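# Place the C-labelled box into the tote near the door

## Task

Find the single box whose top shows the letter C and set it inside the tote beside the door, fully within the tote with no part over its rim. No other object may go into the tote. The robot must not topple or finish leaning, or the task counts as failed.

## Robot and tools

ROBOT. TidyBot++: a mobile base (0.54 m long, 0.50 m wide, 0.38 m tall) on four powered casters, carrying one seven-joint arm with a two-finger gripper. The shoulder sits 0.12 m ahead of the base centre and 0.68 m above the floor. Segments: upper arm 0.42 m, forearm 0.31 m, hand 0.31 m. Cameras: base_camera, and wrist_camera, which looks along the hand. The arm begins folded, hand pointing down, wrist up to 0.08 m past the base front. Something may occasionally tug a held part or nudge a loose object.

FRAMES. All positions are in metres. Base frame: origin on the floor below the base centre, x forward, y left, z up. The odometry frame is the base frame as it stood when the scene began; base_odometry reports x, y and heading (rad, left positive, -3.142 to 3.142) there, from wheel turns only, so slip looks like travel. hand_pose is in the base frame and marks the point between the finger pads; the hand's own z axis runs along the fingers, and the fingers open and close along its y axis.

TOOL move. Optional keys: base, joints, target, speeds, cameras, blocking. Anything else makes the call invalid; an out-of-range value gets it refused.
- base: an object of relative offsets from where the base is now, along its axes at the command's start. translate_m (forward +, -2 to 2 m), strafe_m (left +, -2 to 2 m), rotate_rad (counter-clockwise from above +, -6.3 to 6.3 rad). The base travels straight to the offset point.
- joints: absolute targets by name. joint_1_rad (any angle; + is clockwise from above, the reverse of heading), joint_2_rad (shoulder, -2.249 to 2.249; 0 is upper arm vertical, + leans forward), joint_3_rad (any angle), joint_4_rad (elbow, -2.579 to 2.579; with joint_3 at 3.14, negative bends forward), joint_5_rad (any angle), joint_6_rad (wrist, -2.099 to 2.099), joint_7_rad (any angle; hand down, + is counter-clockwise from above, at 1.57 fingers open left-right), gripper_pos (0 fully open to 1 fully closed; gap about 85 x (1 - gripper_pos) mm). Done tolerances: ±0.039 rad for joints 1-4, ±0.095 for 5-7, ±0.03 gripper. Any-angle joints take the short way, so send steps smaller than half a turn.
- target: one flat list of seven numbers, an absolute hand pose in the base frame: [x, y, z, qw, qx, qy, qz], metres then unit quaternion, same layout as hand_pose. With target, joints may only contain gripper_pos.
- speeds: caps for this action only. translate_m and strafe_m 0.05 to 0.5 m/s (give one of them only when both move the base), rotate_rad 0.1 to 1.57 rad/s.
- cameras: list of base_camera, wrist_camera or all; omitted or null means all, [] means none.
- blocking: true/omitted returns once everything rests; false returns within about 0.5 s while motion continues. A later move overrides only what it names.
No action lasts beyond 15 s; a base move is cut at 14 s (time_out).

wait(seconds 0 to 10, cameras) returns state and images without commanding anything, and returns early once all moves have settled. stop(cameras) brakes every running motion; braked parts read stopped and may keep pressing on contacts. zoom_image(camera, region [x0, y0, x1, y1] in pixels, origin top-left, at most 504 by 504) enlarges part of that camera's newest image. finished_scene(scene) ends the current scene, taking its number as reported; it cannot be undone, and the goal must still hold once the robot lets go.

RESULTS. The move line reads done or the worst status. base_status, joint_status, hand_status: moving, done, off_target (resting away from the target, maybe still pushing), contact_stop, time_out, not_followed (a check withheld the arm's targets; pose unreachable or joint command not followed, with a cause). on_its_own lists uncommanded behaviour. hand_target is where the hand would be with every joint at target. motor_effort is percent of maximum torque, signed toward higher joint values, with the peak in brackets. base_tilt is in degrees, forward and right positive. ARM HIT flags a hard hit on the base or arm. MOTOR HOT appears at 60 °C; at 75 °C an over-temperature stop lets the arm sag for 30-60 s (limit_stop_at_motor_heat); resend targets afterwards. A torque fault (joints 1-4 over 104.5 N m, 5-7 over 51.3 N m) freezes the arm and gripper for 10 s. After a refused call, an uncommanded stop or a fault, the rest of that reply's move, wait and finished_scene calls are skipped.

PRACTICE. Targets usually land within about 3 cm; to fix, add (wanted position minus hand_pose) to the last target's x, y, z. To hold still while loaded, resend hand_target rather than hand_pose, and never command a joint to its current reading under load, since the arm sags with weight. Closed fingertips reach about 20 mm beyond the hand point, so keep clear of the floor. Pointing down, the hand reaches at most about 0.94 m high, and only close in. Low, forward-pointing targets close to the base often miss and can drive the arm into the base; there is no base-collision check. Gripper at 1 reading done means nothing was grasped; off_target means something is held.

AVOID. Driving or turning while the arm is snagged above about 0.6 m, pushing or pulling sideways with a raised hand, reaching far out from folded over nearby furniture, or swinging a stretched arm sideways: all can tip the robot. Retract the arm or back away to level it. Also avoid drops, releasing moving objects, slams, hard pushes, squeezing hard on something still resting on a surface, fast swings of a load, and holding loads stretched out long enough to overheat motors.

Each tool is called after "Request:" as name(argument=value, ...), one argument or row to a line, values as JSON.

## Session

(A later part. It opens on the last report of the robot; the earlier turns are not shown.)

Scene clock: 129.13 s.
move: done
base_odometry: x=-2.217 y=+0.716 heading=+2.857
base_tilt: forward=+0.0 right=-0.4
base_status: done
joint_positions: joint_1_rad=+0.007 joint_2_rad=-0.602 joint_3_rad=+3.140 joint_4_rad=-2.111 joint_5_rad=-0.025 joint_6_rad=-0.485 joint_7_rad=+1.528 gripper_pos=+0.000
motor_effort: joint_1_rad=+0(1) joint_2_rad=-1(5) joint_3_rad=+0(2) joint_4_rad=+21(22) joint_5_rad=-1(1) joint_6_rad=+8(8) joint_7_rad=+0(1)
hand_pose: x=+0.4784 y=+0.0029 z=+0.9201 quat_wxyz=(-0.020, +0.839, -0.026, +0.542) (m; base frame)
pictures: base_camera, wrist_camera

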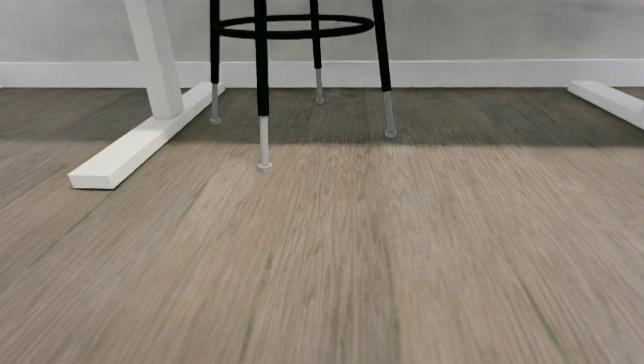

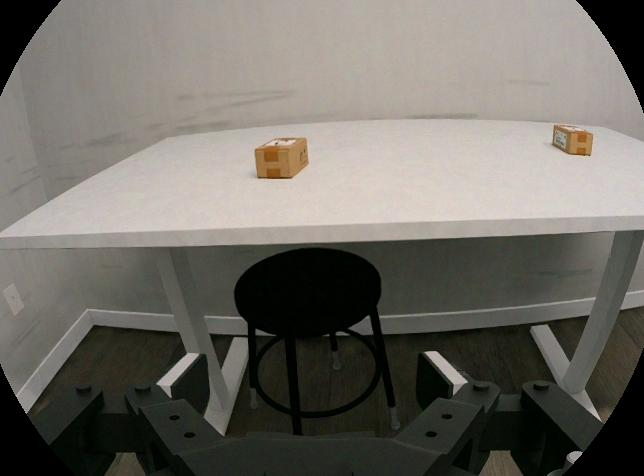

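Request:
move(
  joints={"joint_2_rad": -0.3, "joint_4_rad": -1.4, "joint_6_rad": -1.0},
)

Request:
zoom_image(
  camera="wrist_camera",
  region=[190, 40, 350, 160],
)

Request:
zoom_image(
  camera="wrist_camera",
  region=[490, 40, 630, 140],
)

Scene clock: 135.17 s.
move: done
base_odometry: x=-2.217 y=+0.716 heading=+2.857
base_tilt: forward=+0.1 right=-0.5
joint_positions: joint_1_rad=+0.007 joint_2_rad=-0.327 joint_3_rad=+3.140 joint_4_rad=-1.415 joint_5_rad=-0.025 joint_6_rad=-0.922 joint_7_rad=+1.528 gripper_pos=+0.000
joint_status: all done
motor_effort: joint_1_rad=+1(1) joint_2_rad=-9(9) joint_3_rad=+0(1) joint_4_rad=+20(23) joint_5_rad=-1(1) joint_6_rad=+8(9) joint_7_rad=+0(1)
hand_pose: x=+0.5441 y=+0.0051 z=+1.0935 quat_wxyz=(-0.022, +0.844, -0.022, +0.535) (m; base frame)
pictures: base_camera, wrist_camera

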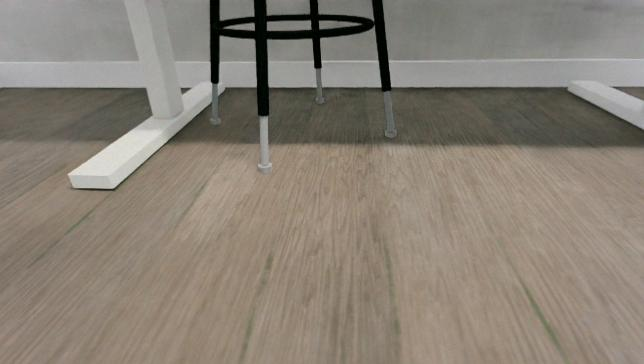

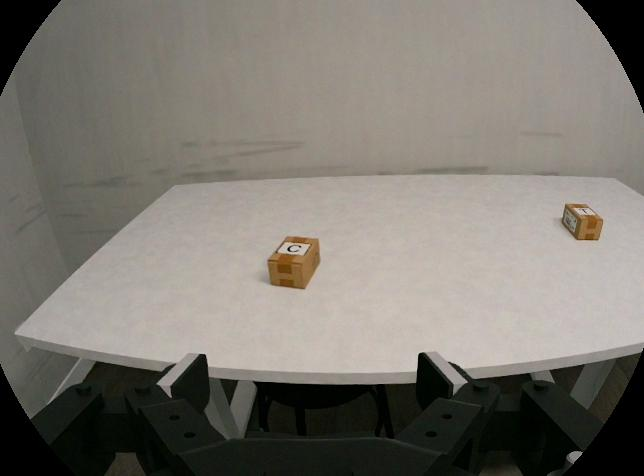

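Scaled by 3.150.

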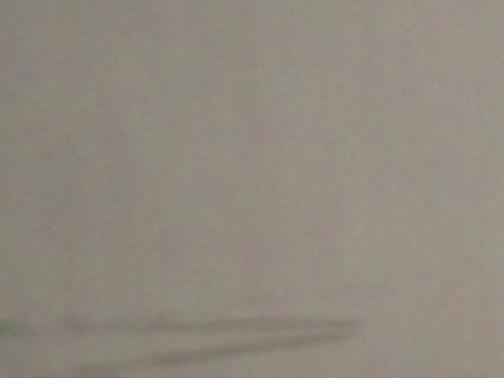

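Scaled by 3.600.

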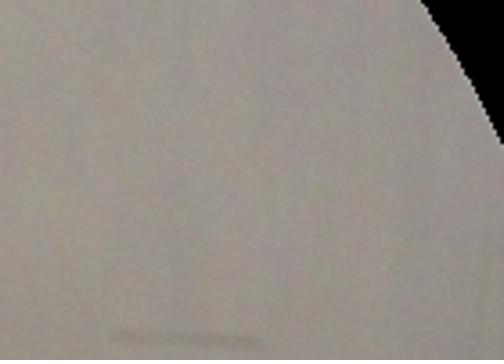

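Request:
move(
  base={"translate_m": 0.38, "strafe_m": 0.07},
  speeds={"translate_m": 0.25},
  joints={"joint_2_rad": -0.5, "joint_4_rad": -1.6, "joint_6_rad": -1.4},
)

Request:
zoom_image(
  camera="wrist_camera",
  region=[200, 160, 450, 400],
)

Scene clock: 152.23 s.
move: done
base_odometry: x=-2.601 y=+0.756 heading=+2.857
base_tilt: forward=+0.1 right=-0.5
base_status: done
joint_positions: joint_1_rad=+0.007 joint_2_rad=-0.485 joint_3_rad=+3.140 joint_4_rad=-1.587 joint_5_rad=-0.025 joint_6_rad=-1.323 joint_7_rad=+1.528 gripper_pos=+0.000
joint_status: all done
motor_effort: joint_1_rad=+0(1) joint_2_rad=-2(9) joint_3_rad=+0(2) joint_4_rad=+18(20) joint_5_rad=-1(1) joint_6_rad=+6(8) joint_7_rad=+0(0)
hand_pose: x=+0.4079 y=+0.0072 z=+0.9614 quat_wxyz=(-0.018, +0.936, -0.021, +0.350) (m; base frame)
pictures: base_camera, wrist_camera

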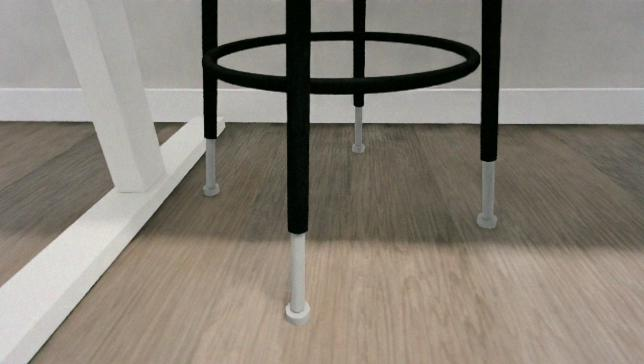

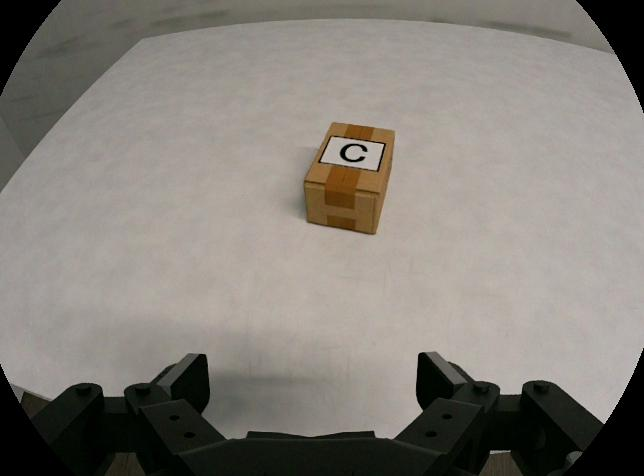

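Scaled by 2.016.

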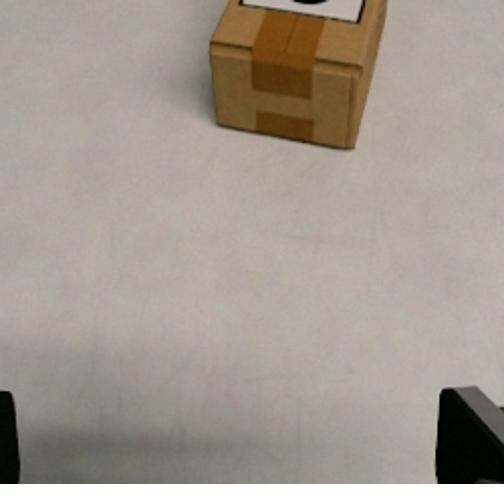

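Request:
move(
  target=[0.50, 0.0, 1.0, 0.0293, 0.9597, -0.1093, 0.2571],
  cameras=["wrist_camera"],
)

Scene clock: 166.37 s.
move: off_target
base_odometry: x=-2.601 y=+0.756 heading=+2.857
base_tilt: forward=+0.1 right=-0.4
joint_positions: joint_1_rad=-0.016 joint_2_rad=-0.099 joint_3_rad=+3.075 joint_4_rad=-1.099 joint_5_rad=+0.127 joint_6_rad=-1.560 joint_7_rad=+1.322 gripper_pos=+0.000
motor_effort: joint_1_rad=+0(1) joint_2_rad=-14(16) joint_3_rad=+0(1) joint_4_rad=+17(19) joint_5_rad=+1(1) joint_6_rad=+5(6) joint_7_rad=+0(1)
hand_pose: x=+0.5127 y=-0.0033 z=+1.0122 quat_wxyz=(+0.016, +0.951, -0.096, +0.293) (m; base frame)
hand_target: x=+0.5000 y=+0.0000 z=+1.0000 quat_wxyz=(+0.029, +0.960, -0.109, +0.257) (m; base frame)
hand_status: off_target (0.018 m and 4.7 deg from the pose sent, 0.100 m and 15.9 deg at the start)
pictures: wrist_camera

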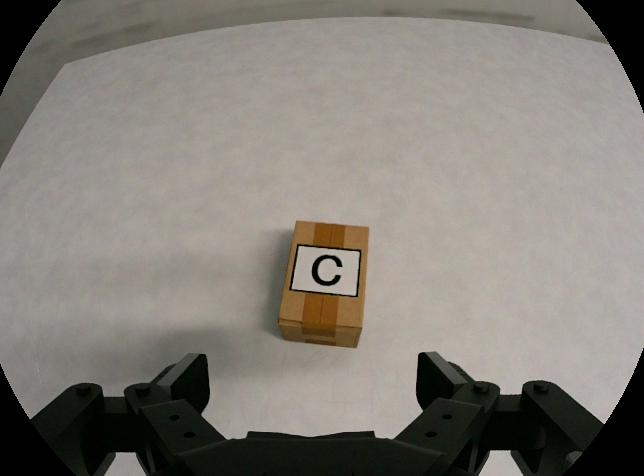

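Request:
move(
  target=[0.57, -0.025, 0.93, 0.0426, 0.9528, -0.1589, 0.2553],
  cameras=["wrist_camera"],
)

Scene clock: 176.43 s.
move: off_target
base_odometry: x=-2.601 y=+0.756 heading=+2.857
base_tilt: forward=+0.1 right=-0.4
joint_positions: joint_1_rad=-0.047 joint_2_rad=+0.003 joint_3_rad=+3.116 joint_4_rad=-1.234 joint_5_rad=+0.162 joint_6_rad=-1.477 joint_7_rad=+1.230 gripper_pos=+0.000
motor_effort: joint_1_rad=+1(1) joint_2_rad=-19(23) joint_3_rad=-1(1) joint_4_rad=+18(19) joint_5_rad=+1(1) joint_6_rad=+4(5) joint_7_rad=+0(0)
hand_pose: x=+0.5473 y=-0.0174 z=+0.9258 quat_wxyz=(+0.035, +0.964, -0.140, +0.223) (m; base frame)
hand_target: x=+0.5700 y=-0.0250 z=+0.9300 quat_wxyz=(+0.043, +0.953, -0.159, +0.255) (m; base frame)
hand_status: off_target (0.024 m and 4.6 deg from the pose sent, 0.102 m and 8.9 deg at the start)
pictures: wrist_camera

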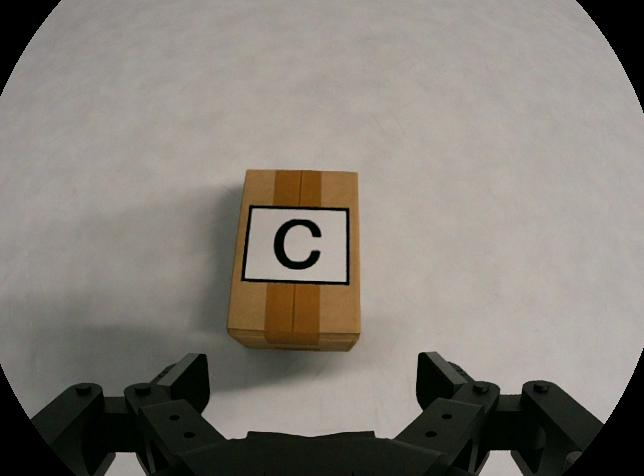

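Request:
move(
  target=[0.615, -0.028, 0.945, 0.0426, 0.9528, -0.1589, 0.2553],
  cameras=["wrist_camera"],
)

Scene clock: 187.80 s.
move: off_target
base_odometry: x=-2.601 y=+0.756 heading=+2.857
base_tilt: forward=+0.1 right=-0.4
joint_positions: joint_1_rad=-0.088 joint_2_rad=+0.110 joint_3_rad=+3.187 joint_4_rad=-1.073 joint_5_rad=+0.163 joint_6_rad=-1.477 joint_7_rad=+1.228 gripper_pos=+0.000
motor_effort: joint_1_rad=+0(1) joint_2_rad=-23(25) joint_3_rad=+0(1) joint_4_rad=+18(18) joint_5_rad=+1(1) joint_6_rad=+4(4) joint_7_rad=+0(0)
hand_pose: x=+0.6011 y=-0.0268 z=+0.9467 quat_wxyz=(+0.036, +0.955, -0.155, +0.249) (m; base frame)
hand_target: x=+0.6150 y=-0.0280 z=+0.9450 quat_wxyz=(+0.043, +0.953, -0.159, +0.255) (m; base frame)
hand_status: off_target (0.014 m and 1.2 deg from the pose sent, 0.071 m and 4.6 deg at the start)
pictures: wrist_camera

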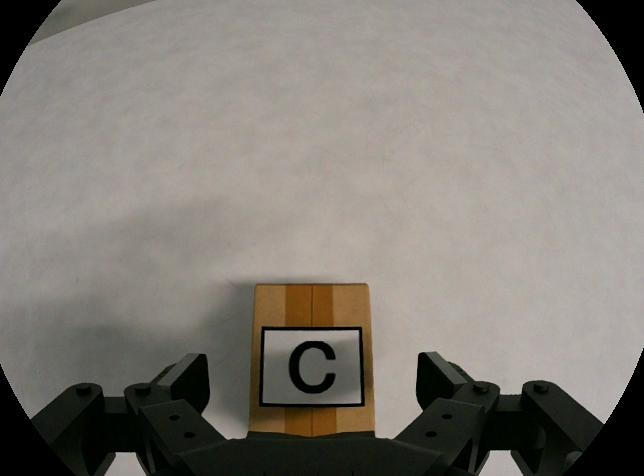

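Request:
move(
  target=[0.642, -0.033, 0.895, 0.0426, 0.9528, -0.1589, 0.2553],
  cameras=["wrist_camera"],
)

Scene clock: 192.20 s.
move: off_target
base_odometry: x=-2.601 y=+0.756 heading=+2.857
base_tilt: forward=+0.0 right=-0.4
joint_positions: joint_1_rad=-0.089 joint_2_rad=+0.142 joint_3_rad=+3.203 joint_4_rad=-1.179 joint_5_rad=+0.163 joint_6_rad=-1.382 joint_7_rad=+1.228 gripper_pos=+0.000
motor_effort: joint_1_rad=+0(1) joint_2_rad=-25(27) joint_3_rad=-1(1) joint_4_rad=+18(19) joint_5_rad=+1(1) joint_6_rad=+4(4) joint_7_rad=+0(0)
hand_pose: x=+0.6160 y=-0.0325 z=+0.8985 quat_wxyz=(+0.044, +0.960, -0.154, +0.229) (m; base frame)
hand_target: x=+0.6420 y=-0.0330 z=+0.8950 quat_wxyz=(+0.043, +0.953, -0.159, +0.255) (m; base frame)
hand_status: off_target (0.026 m and 3.2 deg from the pose sent, 0.066 m and 1.2 deg at the start)
pictures: wrist_camera

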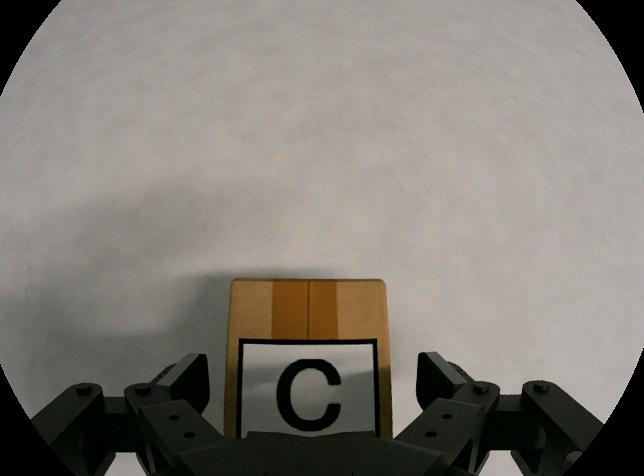

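Request:
move(
  target=[0.642, -0.033, 0.855, 0.0426, 0.9528, -0.1589, 0.2553],
  cameras=["wrist_camera"],
)

Scene clock: 195.37 s.
move: off_target
base_odometry: x=-2.601 y=+0.756 heading=+2.857
base_tilt: forward=+0.1 right=-0.4
joint_positions: joint_1_rad=-0.089 joint_2_rad=+0.127 joint_3_rad=+3.203 joint_4_rad=-1.297 joint_5_rad=+0.164 joint_6_rad=-1.253 joint_7_rad=+1.224 gripper_pos=+0.000
motor_effort: joint_1_rad=-1(1) joint_2_rad=-19(26) joint_3_rad=-1(2) joint_4_rad=+15(18) joint_5_rad=+0(1) joint_6_rad=+3(4) joint_7_rad=+0(1)
hand_pose: x=+0.6239 y=-0.0313 z=+0.8712 quat_wxyz=(+0.041, +0.958, -0.146, +0.241) (m; base frame)
hand_target: x=+0.6420 y=-0.0330 z=+0.8550 quat_wxyz=(+0.043, +0.953, -0.159, +0.255) (m; base frame)
hand_status: off_target (0.024 m and 2.3 deg from the pose sent, 0.051 m and 3.2 deg at the start)
pictures: wrist_camera

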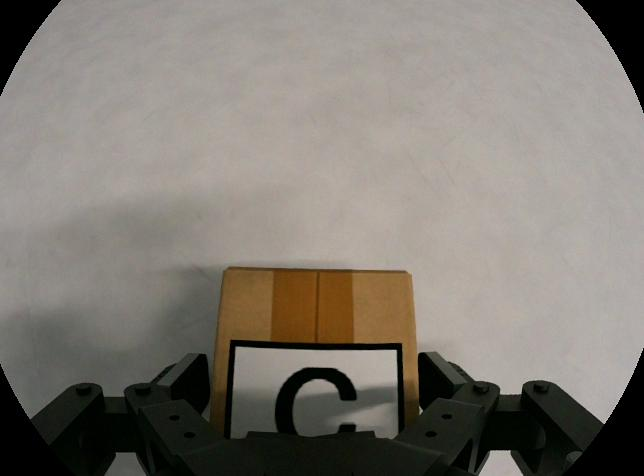

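Request:
move(
  joints={"gripper_pos": 0.3},
  cameras=["wrist_camera"],
)

Scene clock: 198.83 s.
move: done
base_odometry: x=-2.601 y=+0.756 heading=+2.857
base_tilt: forward=+0.1 right=-0.4
joint_positions: joint_1_rad=-0.089 joint_2_rad=+0.110 joint_3_rad=+3.203 joint_4_rad=-1.297 joint_5_rad=+0.164 joint_6_rad=-1.238 joint_7_rad=+1.224 gripper_pos=+0.296
joint_status: all done
motor_effort: joint_1_rad=-1(2) joint_2_rad=-15(18) joint_3_rad=-1(3) joint_4_rad=+12(16) joint_5_rad=+0(2) joint_6_rad=+3(4) joint_7_rad=+0(1)
hand_pose: x=+0.6249 y=-0.0315 z=+0.8822 quat_wxyz=(+0.038, +0.955, -0.146, +0.257) (m; base frame)
pictures: wrist_camera

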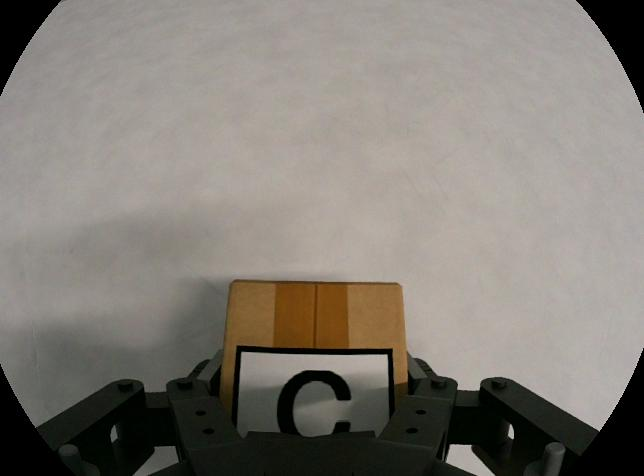

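Request:
move(
  target=[0.642, -0.033, 0.872, 0.0426, 0.9528, -0.1589, 0.2553],
  cameras=[],
)

Request:
move(
  joints={"gripper_pos": 0.45},
  cameras=["wrist_camera"],
)

Scene clock: 202.37 s.
move: off_target
base_odometry: x=-2.601 y=+0.756 heading=+2.857
base_tilt: forward=+0.1 right=-0.5
joint_positions: joint_1_rad=-0.089 joint_2_rad=+0.118 joint_3_rad=+3.203 joint_4_rad=-1.280 joint_5_rad=+0.164 joint_6_rad=-1.238 joint_7_rad=+1.224 gripper_pos=+0.299
motor_effort: joint_1_rad=+1(1) joint_2_rad=-22(23) joint_3_rad=-1(1) joint_4_rad=+17(17) joint_5_rad=+1(1) joint_6_rad=+4(4) joint_7_rad=+0(0)
hand_pose: x=+0.6301 y=-0.0312 z=+0.8852 quat_wxyz=(+0.037, +0.954, -0.146, +0.261) (m; base frame)
hand_target: x=+0.6420 y=-0.0330 z=+0.8720 quat_wxyz=(+0.043, +0.953, -0.159, +0.255) (m; base frame)
hand_status: off_target (0.018 m and 1.7 deg from the pose sent, 0.020 m and 1.6 deg at the start)
pictures: none

Scene clock: 202.93 s.
move: off_target
base_odometry: x=-2.601 y=+0.756 heading=+2.857
base_tilt: forward=+0.1 right=-0.4
joint_positions: joint_1_rad=-0.089 joint_2_rad=+0.119 joint_3_rad=+3.204 joint_4_rad=-1.278 joint_5_rad=+0.164 joint_6_rad=-1.238 joint_7_rad=+1.224 gripper_pos=+0.343
joint_status: gripper_pos off_target (ended at +0.343, target +0.450)
motor_effort: joint_1_rad=+0(1) joint_2_rad=-22(23) joint_3_rad=-1(1) joint_4_rad=+17(18) joint_5_rad=+0(1) joint_6_rad=+5(5) joint_7_rad=+0(0)
hand_pose: x=+0.6307 y=-0.0314 z=+0.8861 quat_wxyz=(+0.037, +0.953, -0.146, +0.262) (m; base frame)
pictures: wrist_camera

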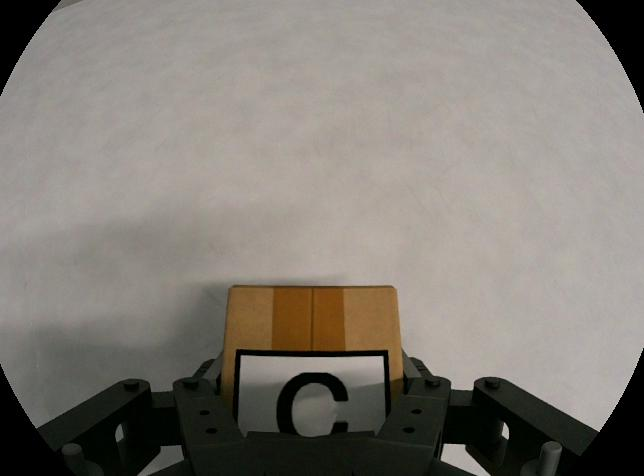

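Request:
move(
  target=[0.60, -0.03, 0.95, 0.0426, 0.9528, -0.1589, 0.2553],
  joints={"gripper_pos": 0.7},
)

Scene clock: 206.77 s.
move: off_target
base_odometry: x=-2.601 y=+0.756 heading=+2.857
base_tilt: forward=+0.1 right=-0.5
joint_positions: joint_1_rad=-0.089 joint_2_rad=+0.111 joint_3_rad=+3.204 joint_4_rad=-1.094 joint_5_rad=+0.164 joint_6_rad=-1.392 joint_7_rad=+1.224 gripper_pos=+0.343
joint_status: gripper_pos off_target (ended at +0.343, target +0.700)
motor_effort: joint_1_rad=+1(1) joint_2_rad=-25(29) joint_3_rad=+0(1) joint_4_rad=+19(21) joint_5_rad=+1(1) joint_6_rad=+5(5) joint_7_rad=+0(0)
hand_pose: x=+0.6206 y=-0.0333 z=+0.9501 quat_wxyz=(+0.034, +0.946, -0.159, +0.279) (m; base frame)
hand_target: x=+0.6000 y=-0.0300 z=+0.9500 quat_wxyz=(+0.043, +0.953, -0.159, +0.255) (m; base frame)
hand_status: off_target (0.021 m and 3.0 deg from the pose sent, 0.071 m and 1.7 deg at the start)
pictures: base_camera, wrist_camera

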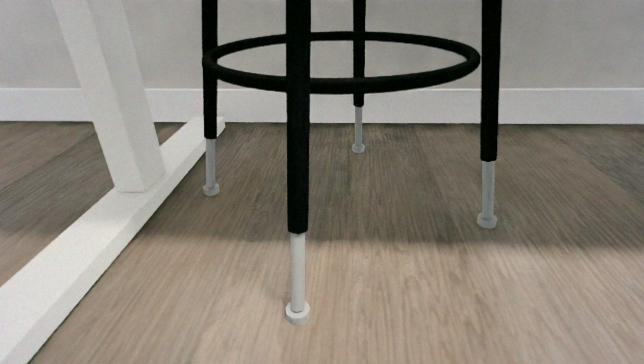

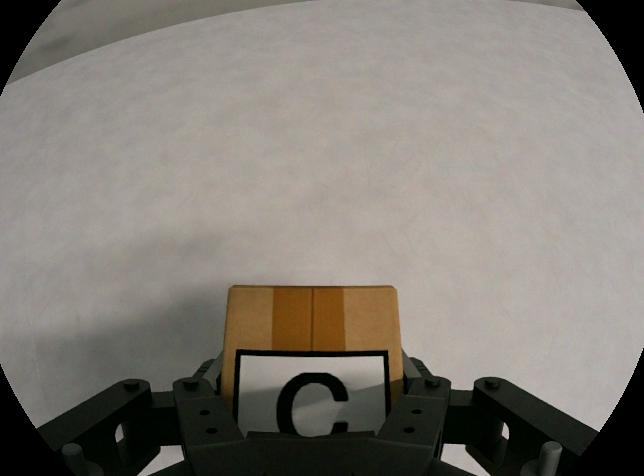

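Request:
move(
  target=[0.45, -0.015, 1.02, 0.0426, 0.9528, -0.1589, 0.2553],
  cameras=["wrist_camera"],
)

Request:
move(
  base={"translate_m": -0.5},
  speeds={"translate_m": 0.3},
)

Scene clock: 210.47 s.
move: off_target
base_odometry: x=-2.601 y=+0.756 heading=+2.857
base_tilt: forward=+0.1 right=-0.4
joint_positions: joint_1_rad=+0.007 joint_2_rad=-0.149 joint_3_rad=+3.015 joint_4_rad=-1.070 joint_5_rad=+0.164 joint_6_rad=-1.667 joint_7_rad=+1.224 gripper_pos=+0.343
motor_effort: joint_1_rad=+0(1) joint_2_rad=-12(28) joint_3_rad=+0(1) joint_4_rad=+17(19) joint_5_rad=+1(1) joint_6_rad=+5(6) joint_7_rad=+0(0)
hand_pose: x=+0.4697 y=-0.0014 z=+1.0269 quat_wxyz=(+0.020, +0.949, -0.136, +0.285) (m; base frame)
hand_target: x=+0.4500 y=-0.0150 z=+1.0200 quat_wxyz=(+0.043, +0.953, -0.159, +0.255) (m; base frame)
hand_status: off_target (0.025 m and 5.0 deg from the pose sent, 0.185 m and 3.0 deg at the start)
pictures: wrist_camera

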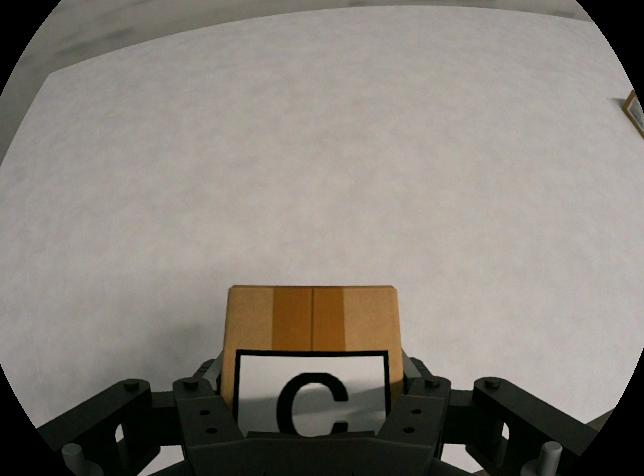

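Scene clock: 213.10 s.
move: done
base_odometry: x=-2.121 y=+0.615 heading=+2.856
base_tilt: forward=+0.1 right=-0.4
base_status: done
joint_positions: joint_1_rad=+0.009 joint_2_rad=-0.148 joint_3_rad=+3.013 joint_4_rad=-1.070 joint_5_rad=+0.166 joint_6_rad=-1.674 joint_7_rad=+1.224 gripper_pos=+0.343
motor_effort: joint_1_rad=+1(1) joint_2_rad=-12(17) joint_3_rad=-1(2) joint_4_rad=+16(17) joint_5_rad=+1(1) joint_6_rad=+5(6) joint_7_rad=+0(1)
hand_pose: x=+0.4681 y=-0.0019 z=+1.0253 quat_wxyz=(+0.022, +0.950, -0.137, +0.281) (m; base frame)
pictures: base_camera, wrist_camera

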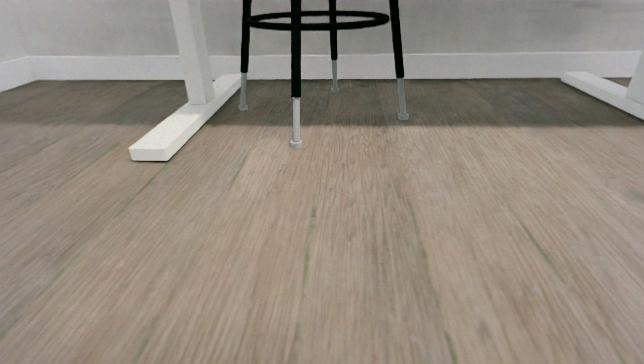

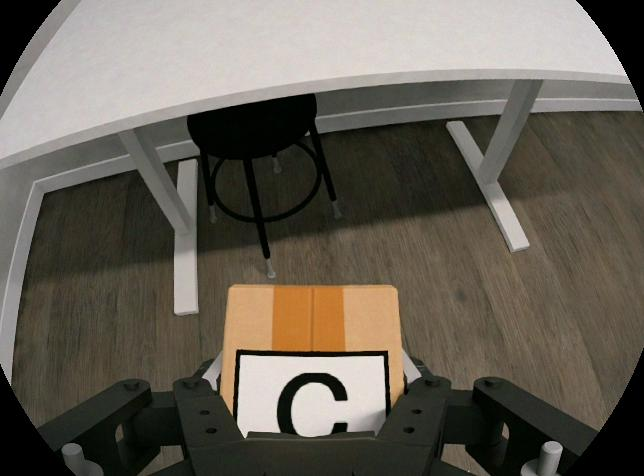

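Request:
move(
  joints={"joint_1_rad": 0, "joint_2_rad": -0.5, "joint_3_rad": 3.14, "joint_4_rad": -2.3, "joint_5_rad": 0, "joint_6_rad": -1.1, "joint_7_rad": 1.57},
  cameras=["wrist_camera"],
)

Request:
move(
  base={"rotate_rad": 3.14},
  speeds={"rotate_rad": 0.8},
)

Scene clock: 226.53 s.
move: done
base_odometry: x=-2.121 y=+0.615 heading=+2.856
base_tilt: forward=+0.1 right=-0.4
joint_positions: joint_1_rad=+0.009 joint_2_rad=-0.474 joint_3_rad=+3.118 joint_4_rad=-2.288 joint_5_rad=+0.044 joint_6_rad=-1.187 joint_7_rad=+1.516 gripper_pos=+0.344
joint_status: all done
motor_effort: joint_1_rad=-1(2) joint_2_rad=-1(13) joint_3_rad=+0(2) joint_4_rad=+17(19) joint_5_rad=+0(1) joint_6_rad=+1(5) joint_7_rad=+0(1)
hand_pose: x=+0.2757 y=-0.0095 z=+0.6726 quat_wxyz=(+0.024, +0.997, -0.014, +0.071) (m; base frame)
pictures: wrist_camera

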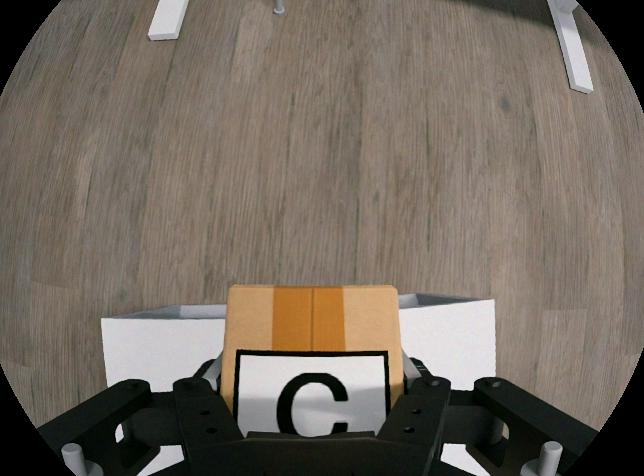

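Scene clock: 231.27 s.
move: done
base_odometry: x=-2.121 y=+0.615 heading=-0.288
base_tilt: forward=+0.1 right=-0.4
base_status: done
joint_positions: joint_1_rad=+0.009 joint_2_rad=-0.475 joint_3_rad=+3.121 joint_4_rad=-2.288 joint_5_rad=+0.038 joint_6_rad=-1.182 joint_7_rad=+1.518 gripper_pos=+0.344
motor_effort: joint_1_rad=+0(1) joint_2_rad=+0(1) joint_3_rad=+0(2) joint_4_rad=+17(17) joint_5_rad=+0(1) joint_6_rad=+1(1) joint_7_rad=+0(1)
hand_pose: x=+0.2770 y=-0.0084 z=+0.6728 quat_wxyz=(+0.021, +0.997, -0.016, +0.074) (m; base frame)
pictures: base_camera, wrist_camera

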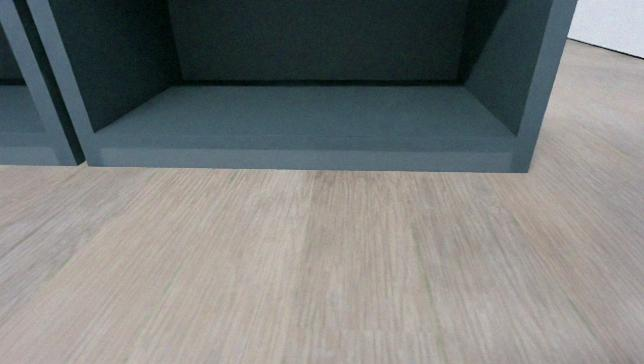

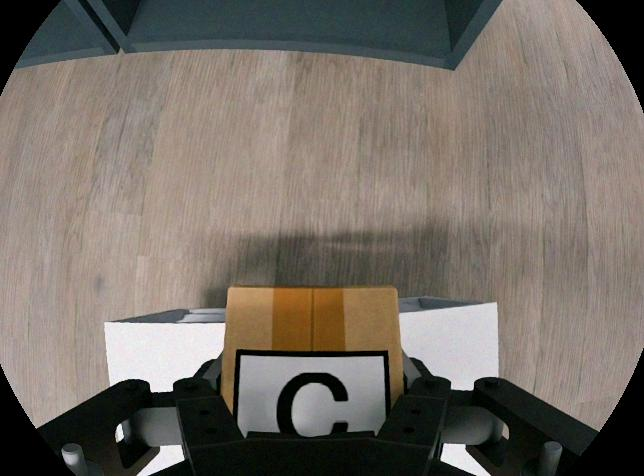

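Request:
move(
  base={"strafe_m": -0.83},
)

Scene clock: 239.30 s.
move: done
base_odometry: x=-2.357 y=-0.181 heading=-0.287
base_tilt: forward=+0.1 right=-0.4
base_status: done
joint_positions: joint_1_rad=+0.009 joint_2_rad=-0.475 joint_3_rad=+3.124 joint_4_rad=-2.288 joint_5_rad=+0.036 joint_6_rad=-1.182 joint_7_rad=+1.518 gripper_pos=+0.344
motor_effort: joint_1_rad=+0(1) joint_2_rad=+0(1) joint_3_rad=+0(2) joint_4_rad=+17(17) joint_5_rad=+0(1) joint_6_rad=+1(2) joint_7_rad=+0(1)
hand_pose: x=+0.2771 y=-0.0080 z=+0.6728 quat_wxyz=(+0.019, +0.997, -0.017, +0.074) (m; base frame)
pictures: base_camera, wrist_camera

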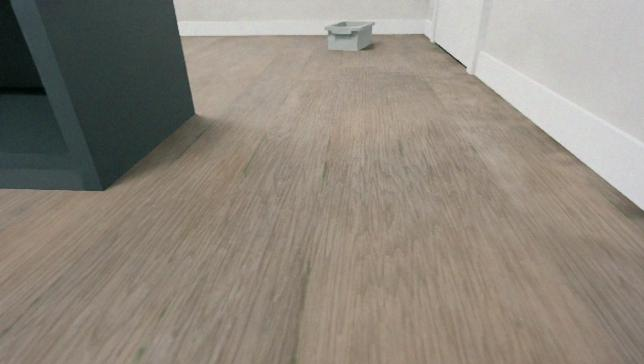

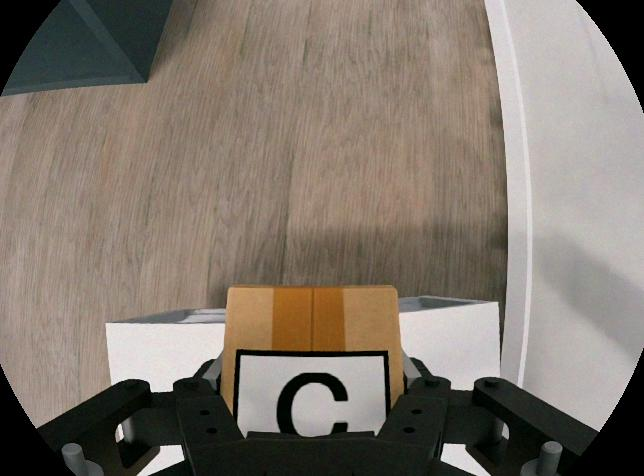

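Request:
move(
  base={"rotate_rad": -0.08, "strafe_m": -0.06},
)

Request:
move(
  base={"translate_m": 1.3},
)

Scene clock: 243.83 s.
move: done
base_odometry: x=-2.374 y=-0.239 heading=-0.368
base_tilt: forward=+0.1 right=-0.5
base_status: done
joint_positions: joint_1_rad=+0.009 joint_2_rad=-0.475 joint_3_rad=+3.129 joint_4_rad=-2.288 joint_5_rad=+0.032 joint_6_rad=-1.182 joint_7_rad=+1.518 gripper_pos=+0.344
motor_effort: joint_1_rad=+1(1) joint_2_rad=-1(1) joint_3_rad=-1(2) joint_4_rad=+17(17) joint_5_rad=+0(1) joint_6_rad=+1(2) joint_7_rad=+0(0)
hand_pose: x=+0.2771 y=-0.0075 z=+0.6728 quat_wxyz=(+0.016, +0.997, -0.020, +0.074) (m; base frame)
pictures: base_camera, wrist_camera

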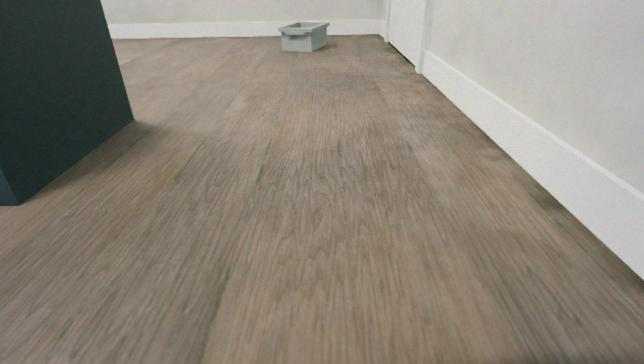

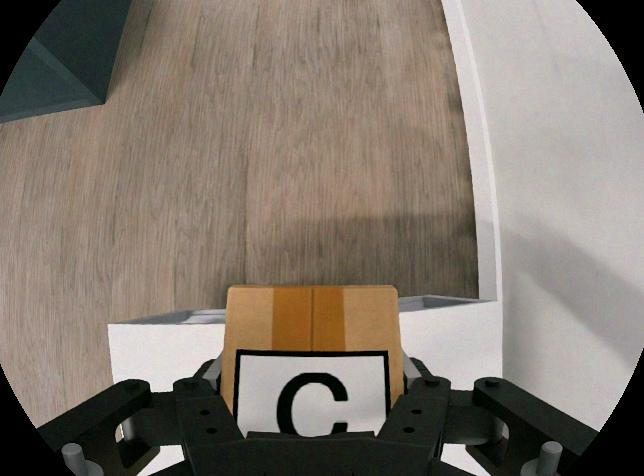

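Scene clock: 247.63 s.
move: done
base_odometry: x=-1.161 y=-0.707 heading=-0.369
base_tilt: forward=+0.1 right=-0.4
base_status: done
joint_positions: joint_1_rad=+0.009 joint_2_rad=-0.483 joint_3_rad=+3.129 joint_4_rad=-2.290 joint_5_rad=+0.032 joint_6_rad=-1.178 joint_7_rad=+1.518 gripper_pos=+0.344
motor_effort: joint_1_rad=+1(1) joint_2_rad=+0(3) joint_3_rad=+0(1) joint_4_rad=+17(18) joint_5_rad=+0(0) joint_6_rad=+2(2) joint_7_rad=+0(1)
hand_pose: x=+0.2778 y=-0.0075 z=+0.6736 quat_wxyz=(+0.016, +0.997, -0.020, +0.079) (m; base frame)
pictures: base_camera, wrist_camera

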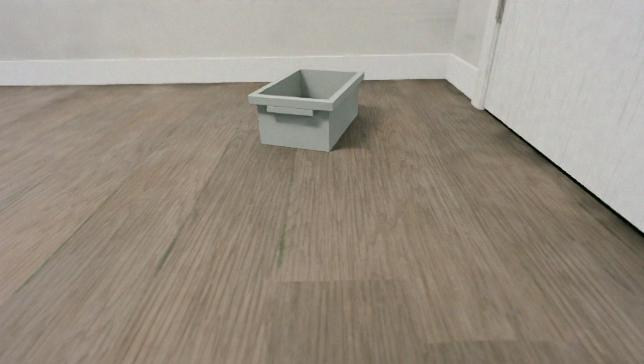

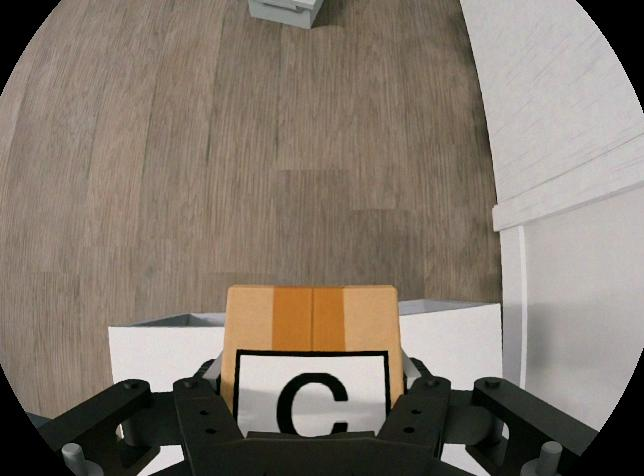

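Request:
move(
  base={"translate_m": 0.6, "strafe_m": 0.165, "rotate_rad": -0.244},
  speeds={"translate_m": 0.3},
)

Scene clock: 267.17 s.
move: done
base_odometry: x=-0.542 y=-0.770 heading=-0.614
base_tilt: forward=+0.0 right=-0.4
base_status: done
joint_positions: joint_1_rad=+0.009 joint_2_rad=-0.485 joint_3_rad=+3.129 joint_4_rad=-2.291 joint_5_rad=+0.031 joint_6_rad=-1.177 joint_7_rad=+1.518 gripper_pos=+0.344
motor_effort: joint_1_rad=+0(1) joint_2_rad=+0(2) joint_3_rad=+0(1) joint_4_rad=+17(18) joint_5_rad=+0(1) joint_6_rad=+1(2) joint_7_rad=+0(0)
hand_pose: x=+0.2778 y=-0.0074 z=+0.6737 quat_wxyz=(+0.016, +0.996, -0.020, +0.080) (m; base frame)
pictures: base_camera, wrist_camera

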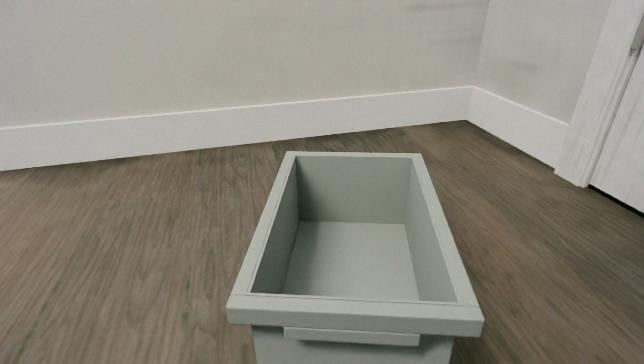

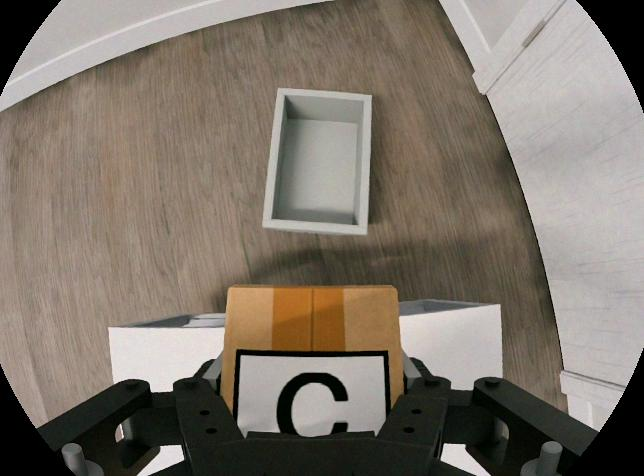

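Request:
move(
  joints={"joint_1_rad": 0.06, "joint_2_rad": 1.07, "joint_3_rad": 3.14, "joint_4_rad": -2.145, "joint_5_rad": 0, "joint_6_rad": 0.604, "joint_7_rad": 1.57},
)

Scene clock: 275.30 s.
move: done
base_odometry: x=-0.542 y=-0.770 heading=-0.614
base_tilt: forward=+0.1 right=-0.5
joint_positions: joint_1_rad=+0.036 joint_2_rad=+1.044 joint_3_rad=+3.129 joint_4_rad=-2.162 joint_5_rad=+0.031 joint_6_rad=+0.514 joint_7_rad=+1.518 gripper_pos=+0.344
joint_status: all done
motor_effort: joint_1_rad=+0(1) joint_2_rad=-36(38) joint_3_rad=-1(3) joint_4_rad=+1(18) joint_5_rad=+0(1) joint_6_rad=+4(5) joint_7_rad=+0(1)
hand_pose: x=+0.5976 y=-0.0041 z=+0.2993 quat_wxyz=(-0.012, +0.974, -0.026, +0.223) (m; base frame)
pictures: base_camera, wrist_camera

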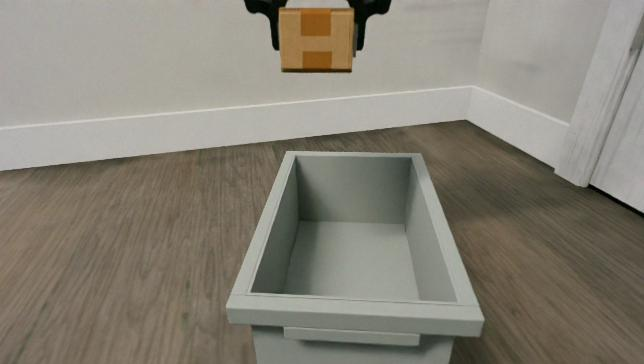

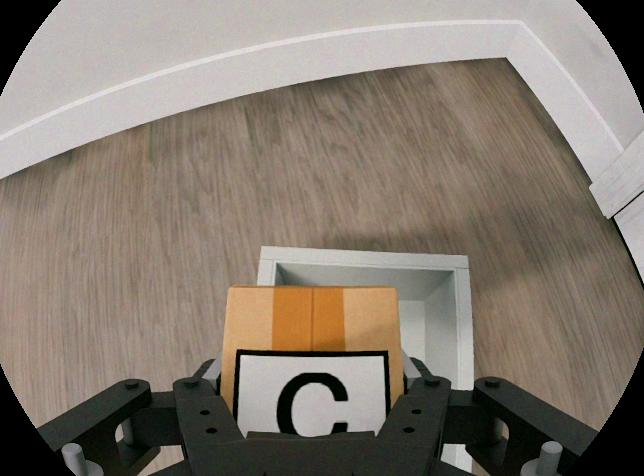

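Request:
move(
  base={"strafe_m": -0.032},
  joints={"joint_1_rad": 0.06, "joint_2_rad": 1.615, "joint_3_rad": 3.14, "joint_4_rad": -1.78, "joint_5_rad": -0.02, "joint_6_rad": 0.855, "joint_7_rad": 1.6},
)

Scene clock: 285.60 s.
move: done
base_odometry: x=-0.560 y=-0.796 heading=-0.613
base_tilt: forward=+0.1 right=-0.4
base_status: done
joint_positions: joint_1_rad=+0.054 joint_2_rad=+1.591 joint_3_rad=+3.133 joint_4_rad=-1.797 joint_5_rad=+0.022 joint_6_rad=+0.765 joint_7_rad=+1.547 gripper_pos=+0.344
joint_status: all done
motor_effort: joint_1_rad=+1(4) joint_2_rad=-39(42) joint_3_rad=-2(3) joint_4_rad=-1(3) joint_5_rad=+0(1) joint_6_rad=+5(5) joint_7_rad=+0(1)
hand_pose: x=+0.6168 y=-0.0158 z=+0.0982 quat_wxyz=(-0.006, +0.966, -0.029, +0.256) (m; base frame)
pictures: base_camera, wrist_camera

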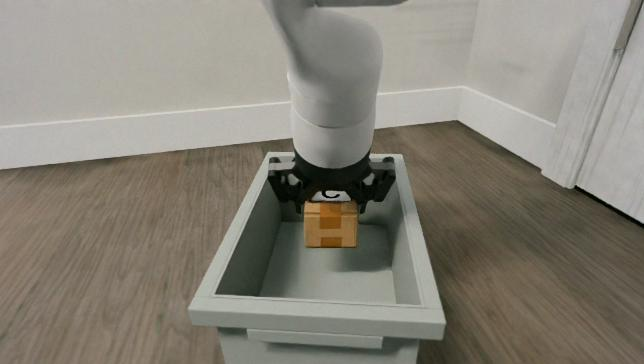

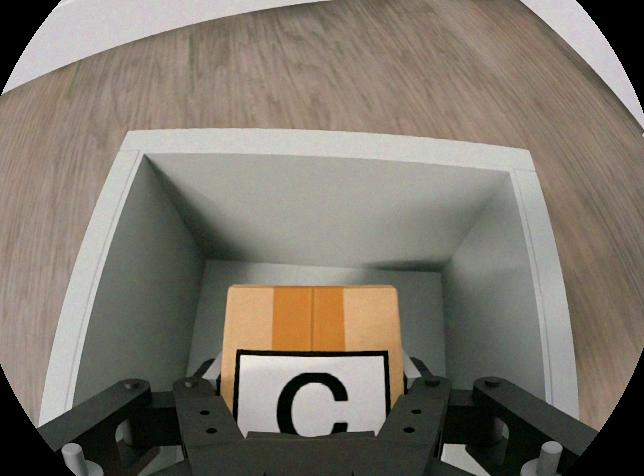

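Request:
move(
  joints={"joint_2_rad": 1.68, "joint_4_rad": -1.705, "joint_6_rad": 0.845},
  cameras=["base_camera"],
)

Request:
zoom_image(
  camera="base_camera",
  region=[230, 150, 430, 310],
)

Scene clock: 288.53 s.
move: done
base_odometry: x=-0.560 y=-0.796 heading=-0.613
base_tilt: forward=+0.1 right=-0.4
joint_positions: joint_1_rad=+0.054 joint_2_rad=+1.655 joint_3_rad=+3.133 joint_4_rad=-1.716 joint_5_rad=+0.022 joint_6_rad=+0.766 joint_7_rad=+1.548 gripper_pos=+0.344
joint_status: all done
motor_effort: joint_1_rad=+0(1) joint_2_rad=-39(41) joint_3_rad=-2(2) joint_4_rad=-1(2) joint_5_rad=+0(1) joint_6_rad=+5(6) joint_7_rad=+0(0)
hand_pose: x=+0.6259 y=-0.0164 z=+0.0731 quat_wxyz=(-0.005, +0.964, -0.029, +0.266) (m; base frame)
pictures: base_camera

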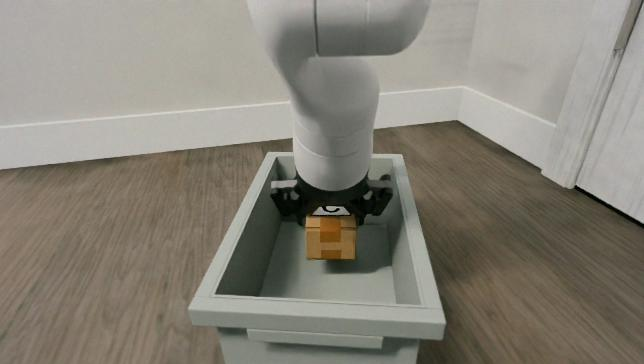

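Scaled by 2.520.

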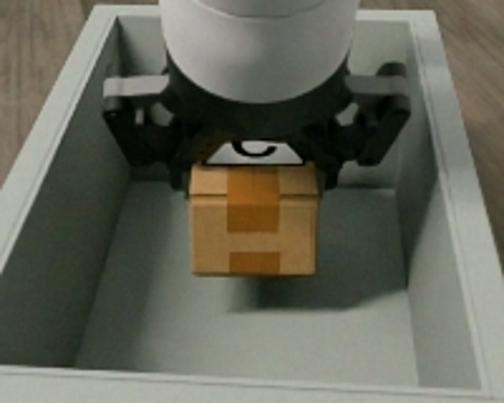

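Step down further.

Request:
move(
  joints={"joint_2_rad": 1.72, "joint_4_rad": -1.655, "joint_6_rad": 0.84},
  cameras=["base_camera"],
)

Request:
zoom_image(
  camera="base_camera",
  region=[230, 150, 430, 310],
)

Request:
move(
  joints={"joint_2_rad": 1.745, "joint_4_rad": -1.63, "joint_6_rad": 0.84},
  cameras=["base_camera"],
)

Request:
zoom_image(
  camera="base_camera",
  region=[230, 150, 430, 310],
)

Scene clock: 291.87 s.
move: done
base_odometry: x=-0.560 y=-0.796 heading=-0.613
base_tilt: forward=+0.1 right=-0.4
joint_positions: joint_1_rad=+0.054 joint_2_rad=+1.693 joint_3_rad=+3.133 joint_4_rad=-1.665 joint_5_rad=+0.022 joint_6_rad=+0.766 joint_7_rad=+1.548 gripper_pos=+0.344
joint_status: all done
motor_effort: joint_1_rad=+1(1) joint_2_rad=-39(41) joint_3_rad=-2(2) joint_4_rad=-1(2) joint_5_rad=-1(1) joint_6_rad=+5(6) joint_7_rad=+0(0)
hand_pose: x=+0.6318 y=-0.0168 z=+0.0584 quat_wxyz=(-0.005, +0.962, -0.029, +0.272) (m; base frame)
pictures: base_camera

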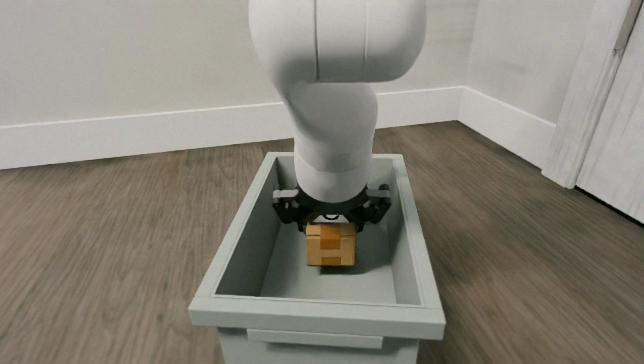

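Scaled by 2.520.

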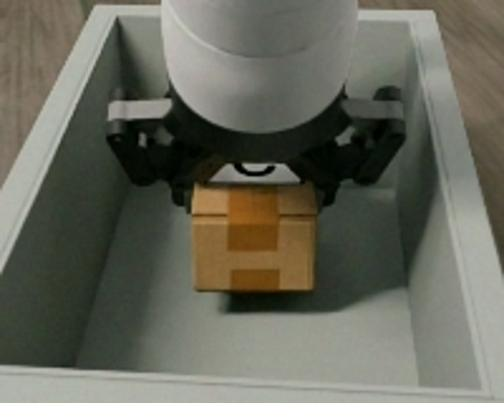

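Scene clock: 292.53 s.
move: done
base_odometry: x=-0.560 y=-0.796 heading=-0.613
base_tilt: forward=+0.1 right=-0.4
joint_positions: joint_1_rad=+0.054 joint_2_rad=+1.718 joint_3_rad=+3.133 joint_4_rad=-1.641 joint_5_rad=+0.022 joint_6_rad=+0.766 joint_7_rad=+1.548 gripper_pos=+0.344
joint_status: all done
motor_effort: joint_1_rad=+0(1) joint_2_rad=-39(40) joint_3_rad=-1(2) joint_4_rad=-1(2) joint_5_rad=-1(1) joint_6_rad=+5(6) joint_7_rad=+0(1)
hand_pose: x=+0.6301 y=-0.0168 z=+0.0480 quat_wxyz=(-0.005, +0.962, -0.029, +0.272) (m; base frame)
pictures: base_camera

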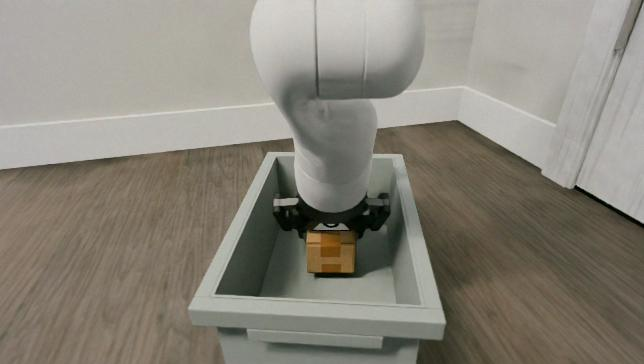

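Scaled by 2.520.

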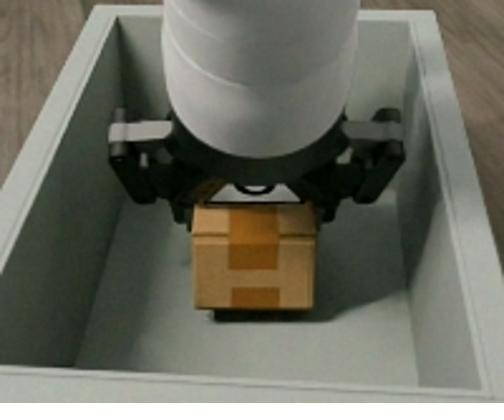

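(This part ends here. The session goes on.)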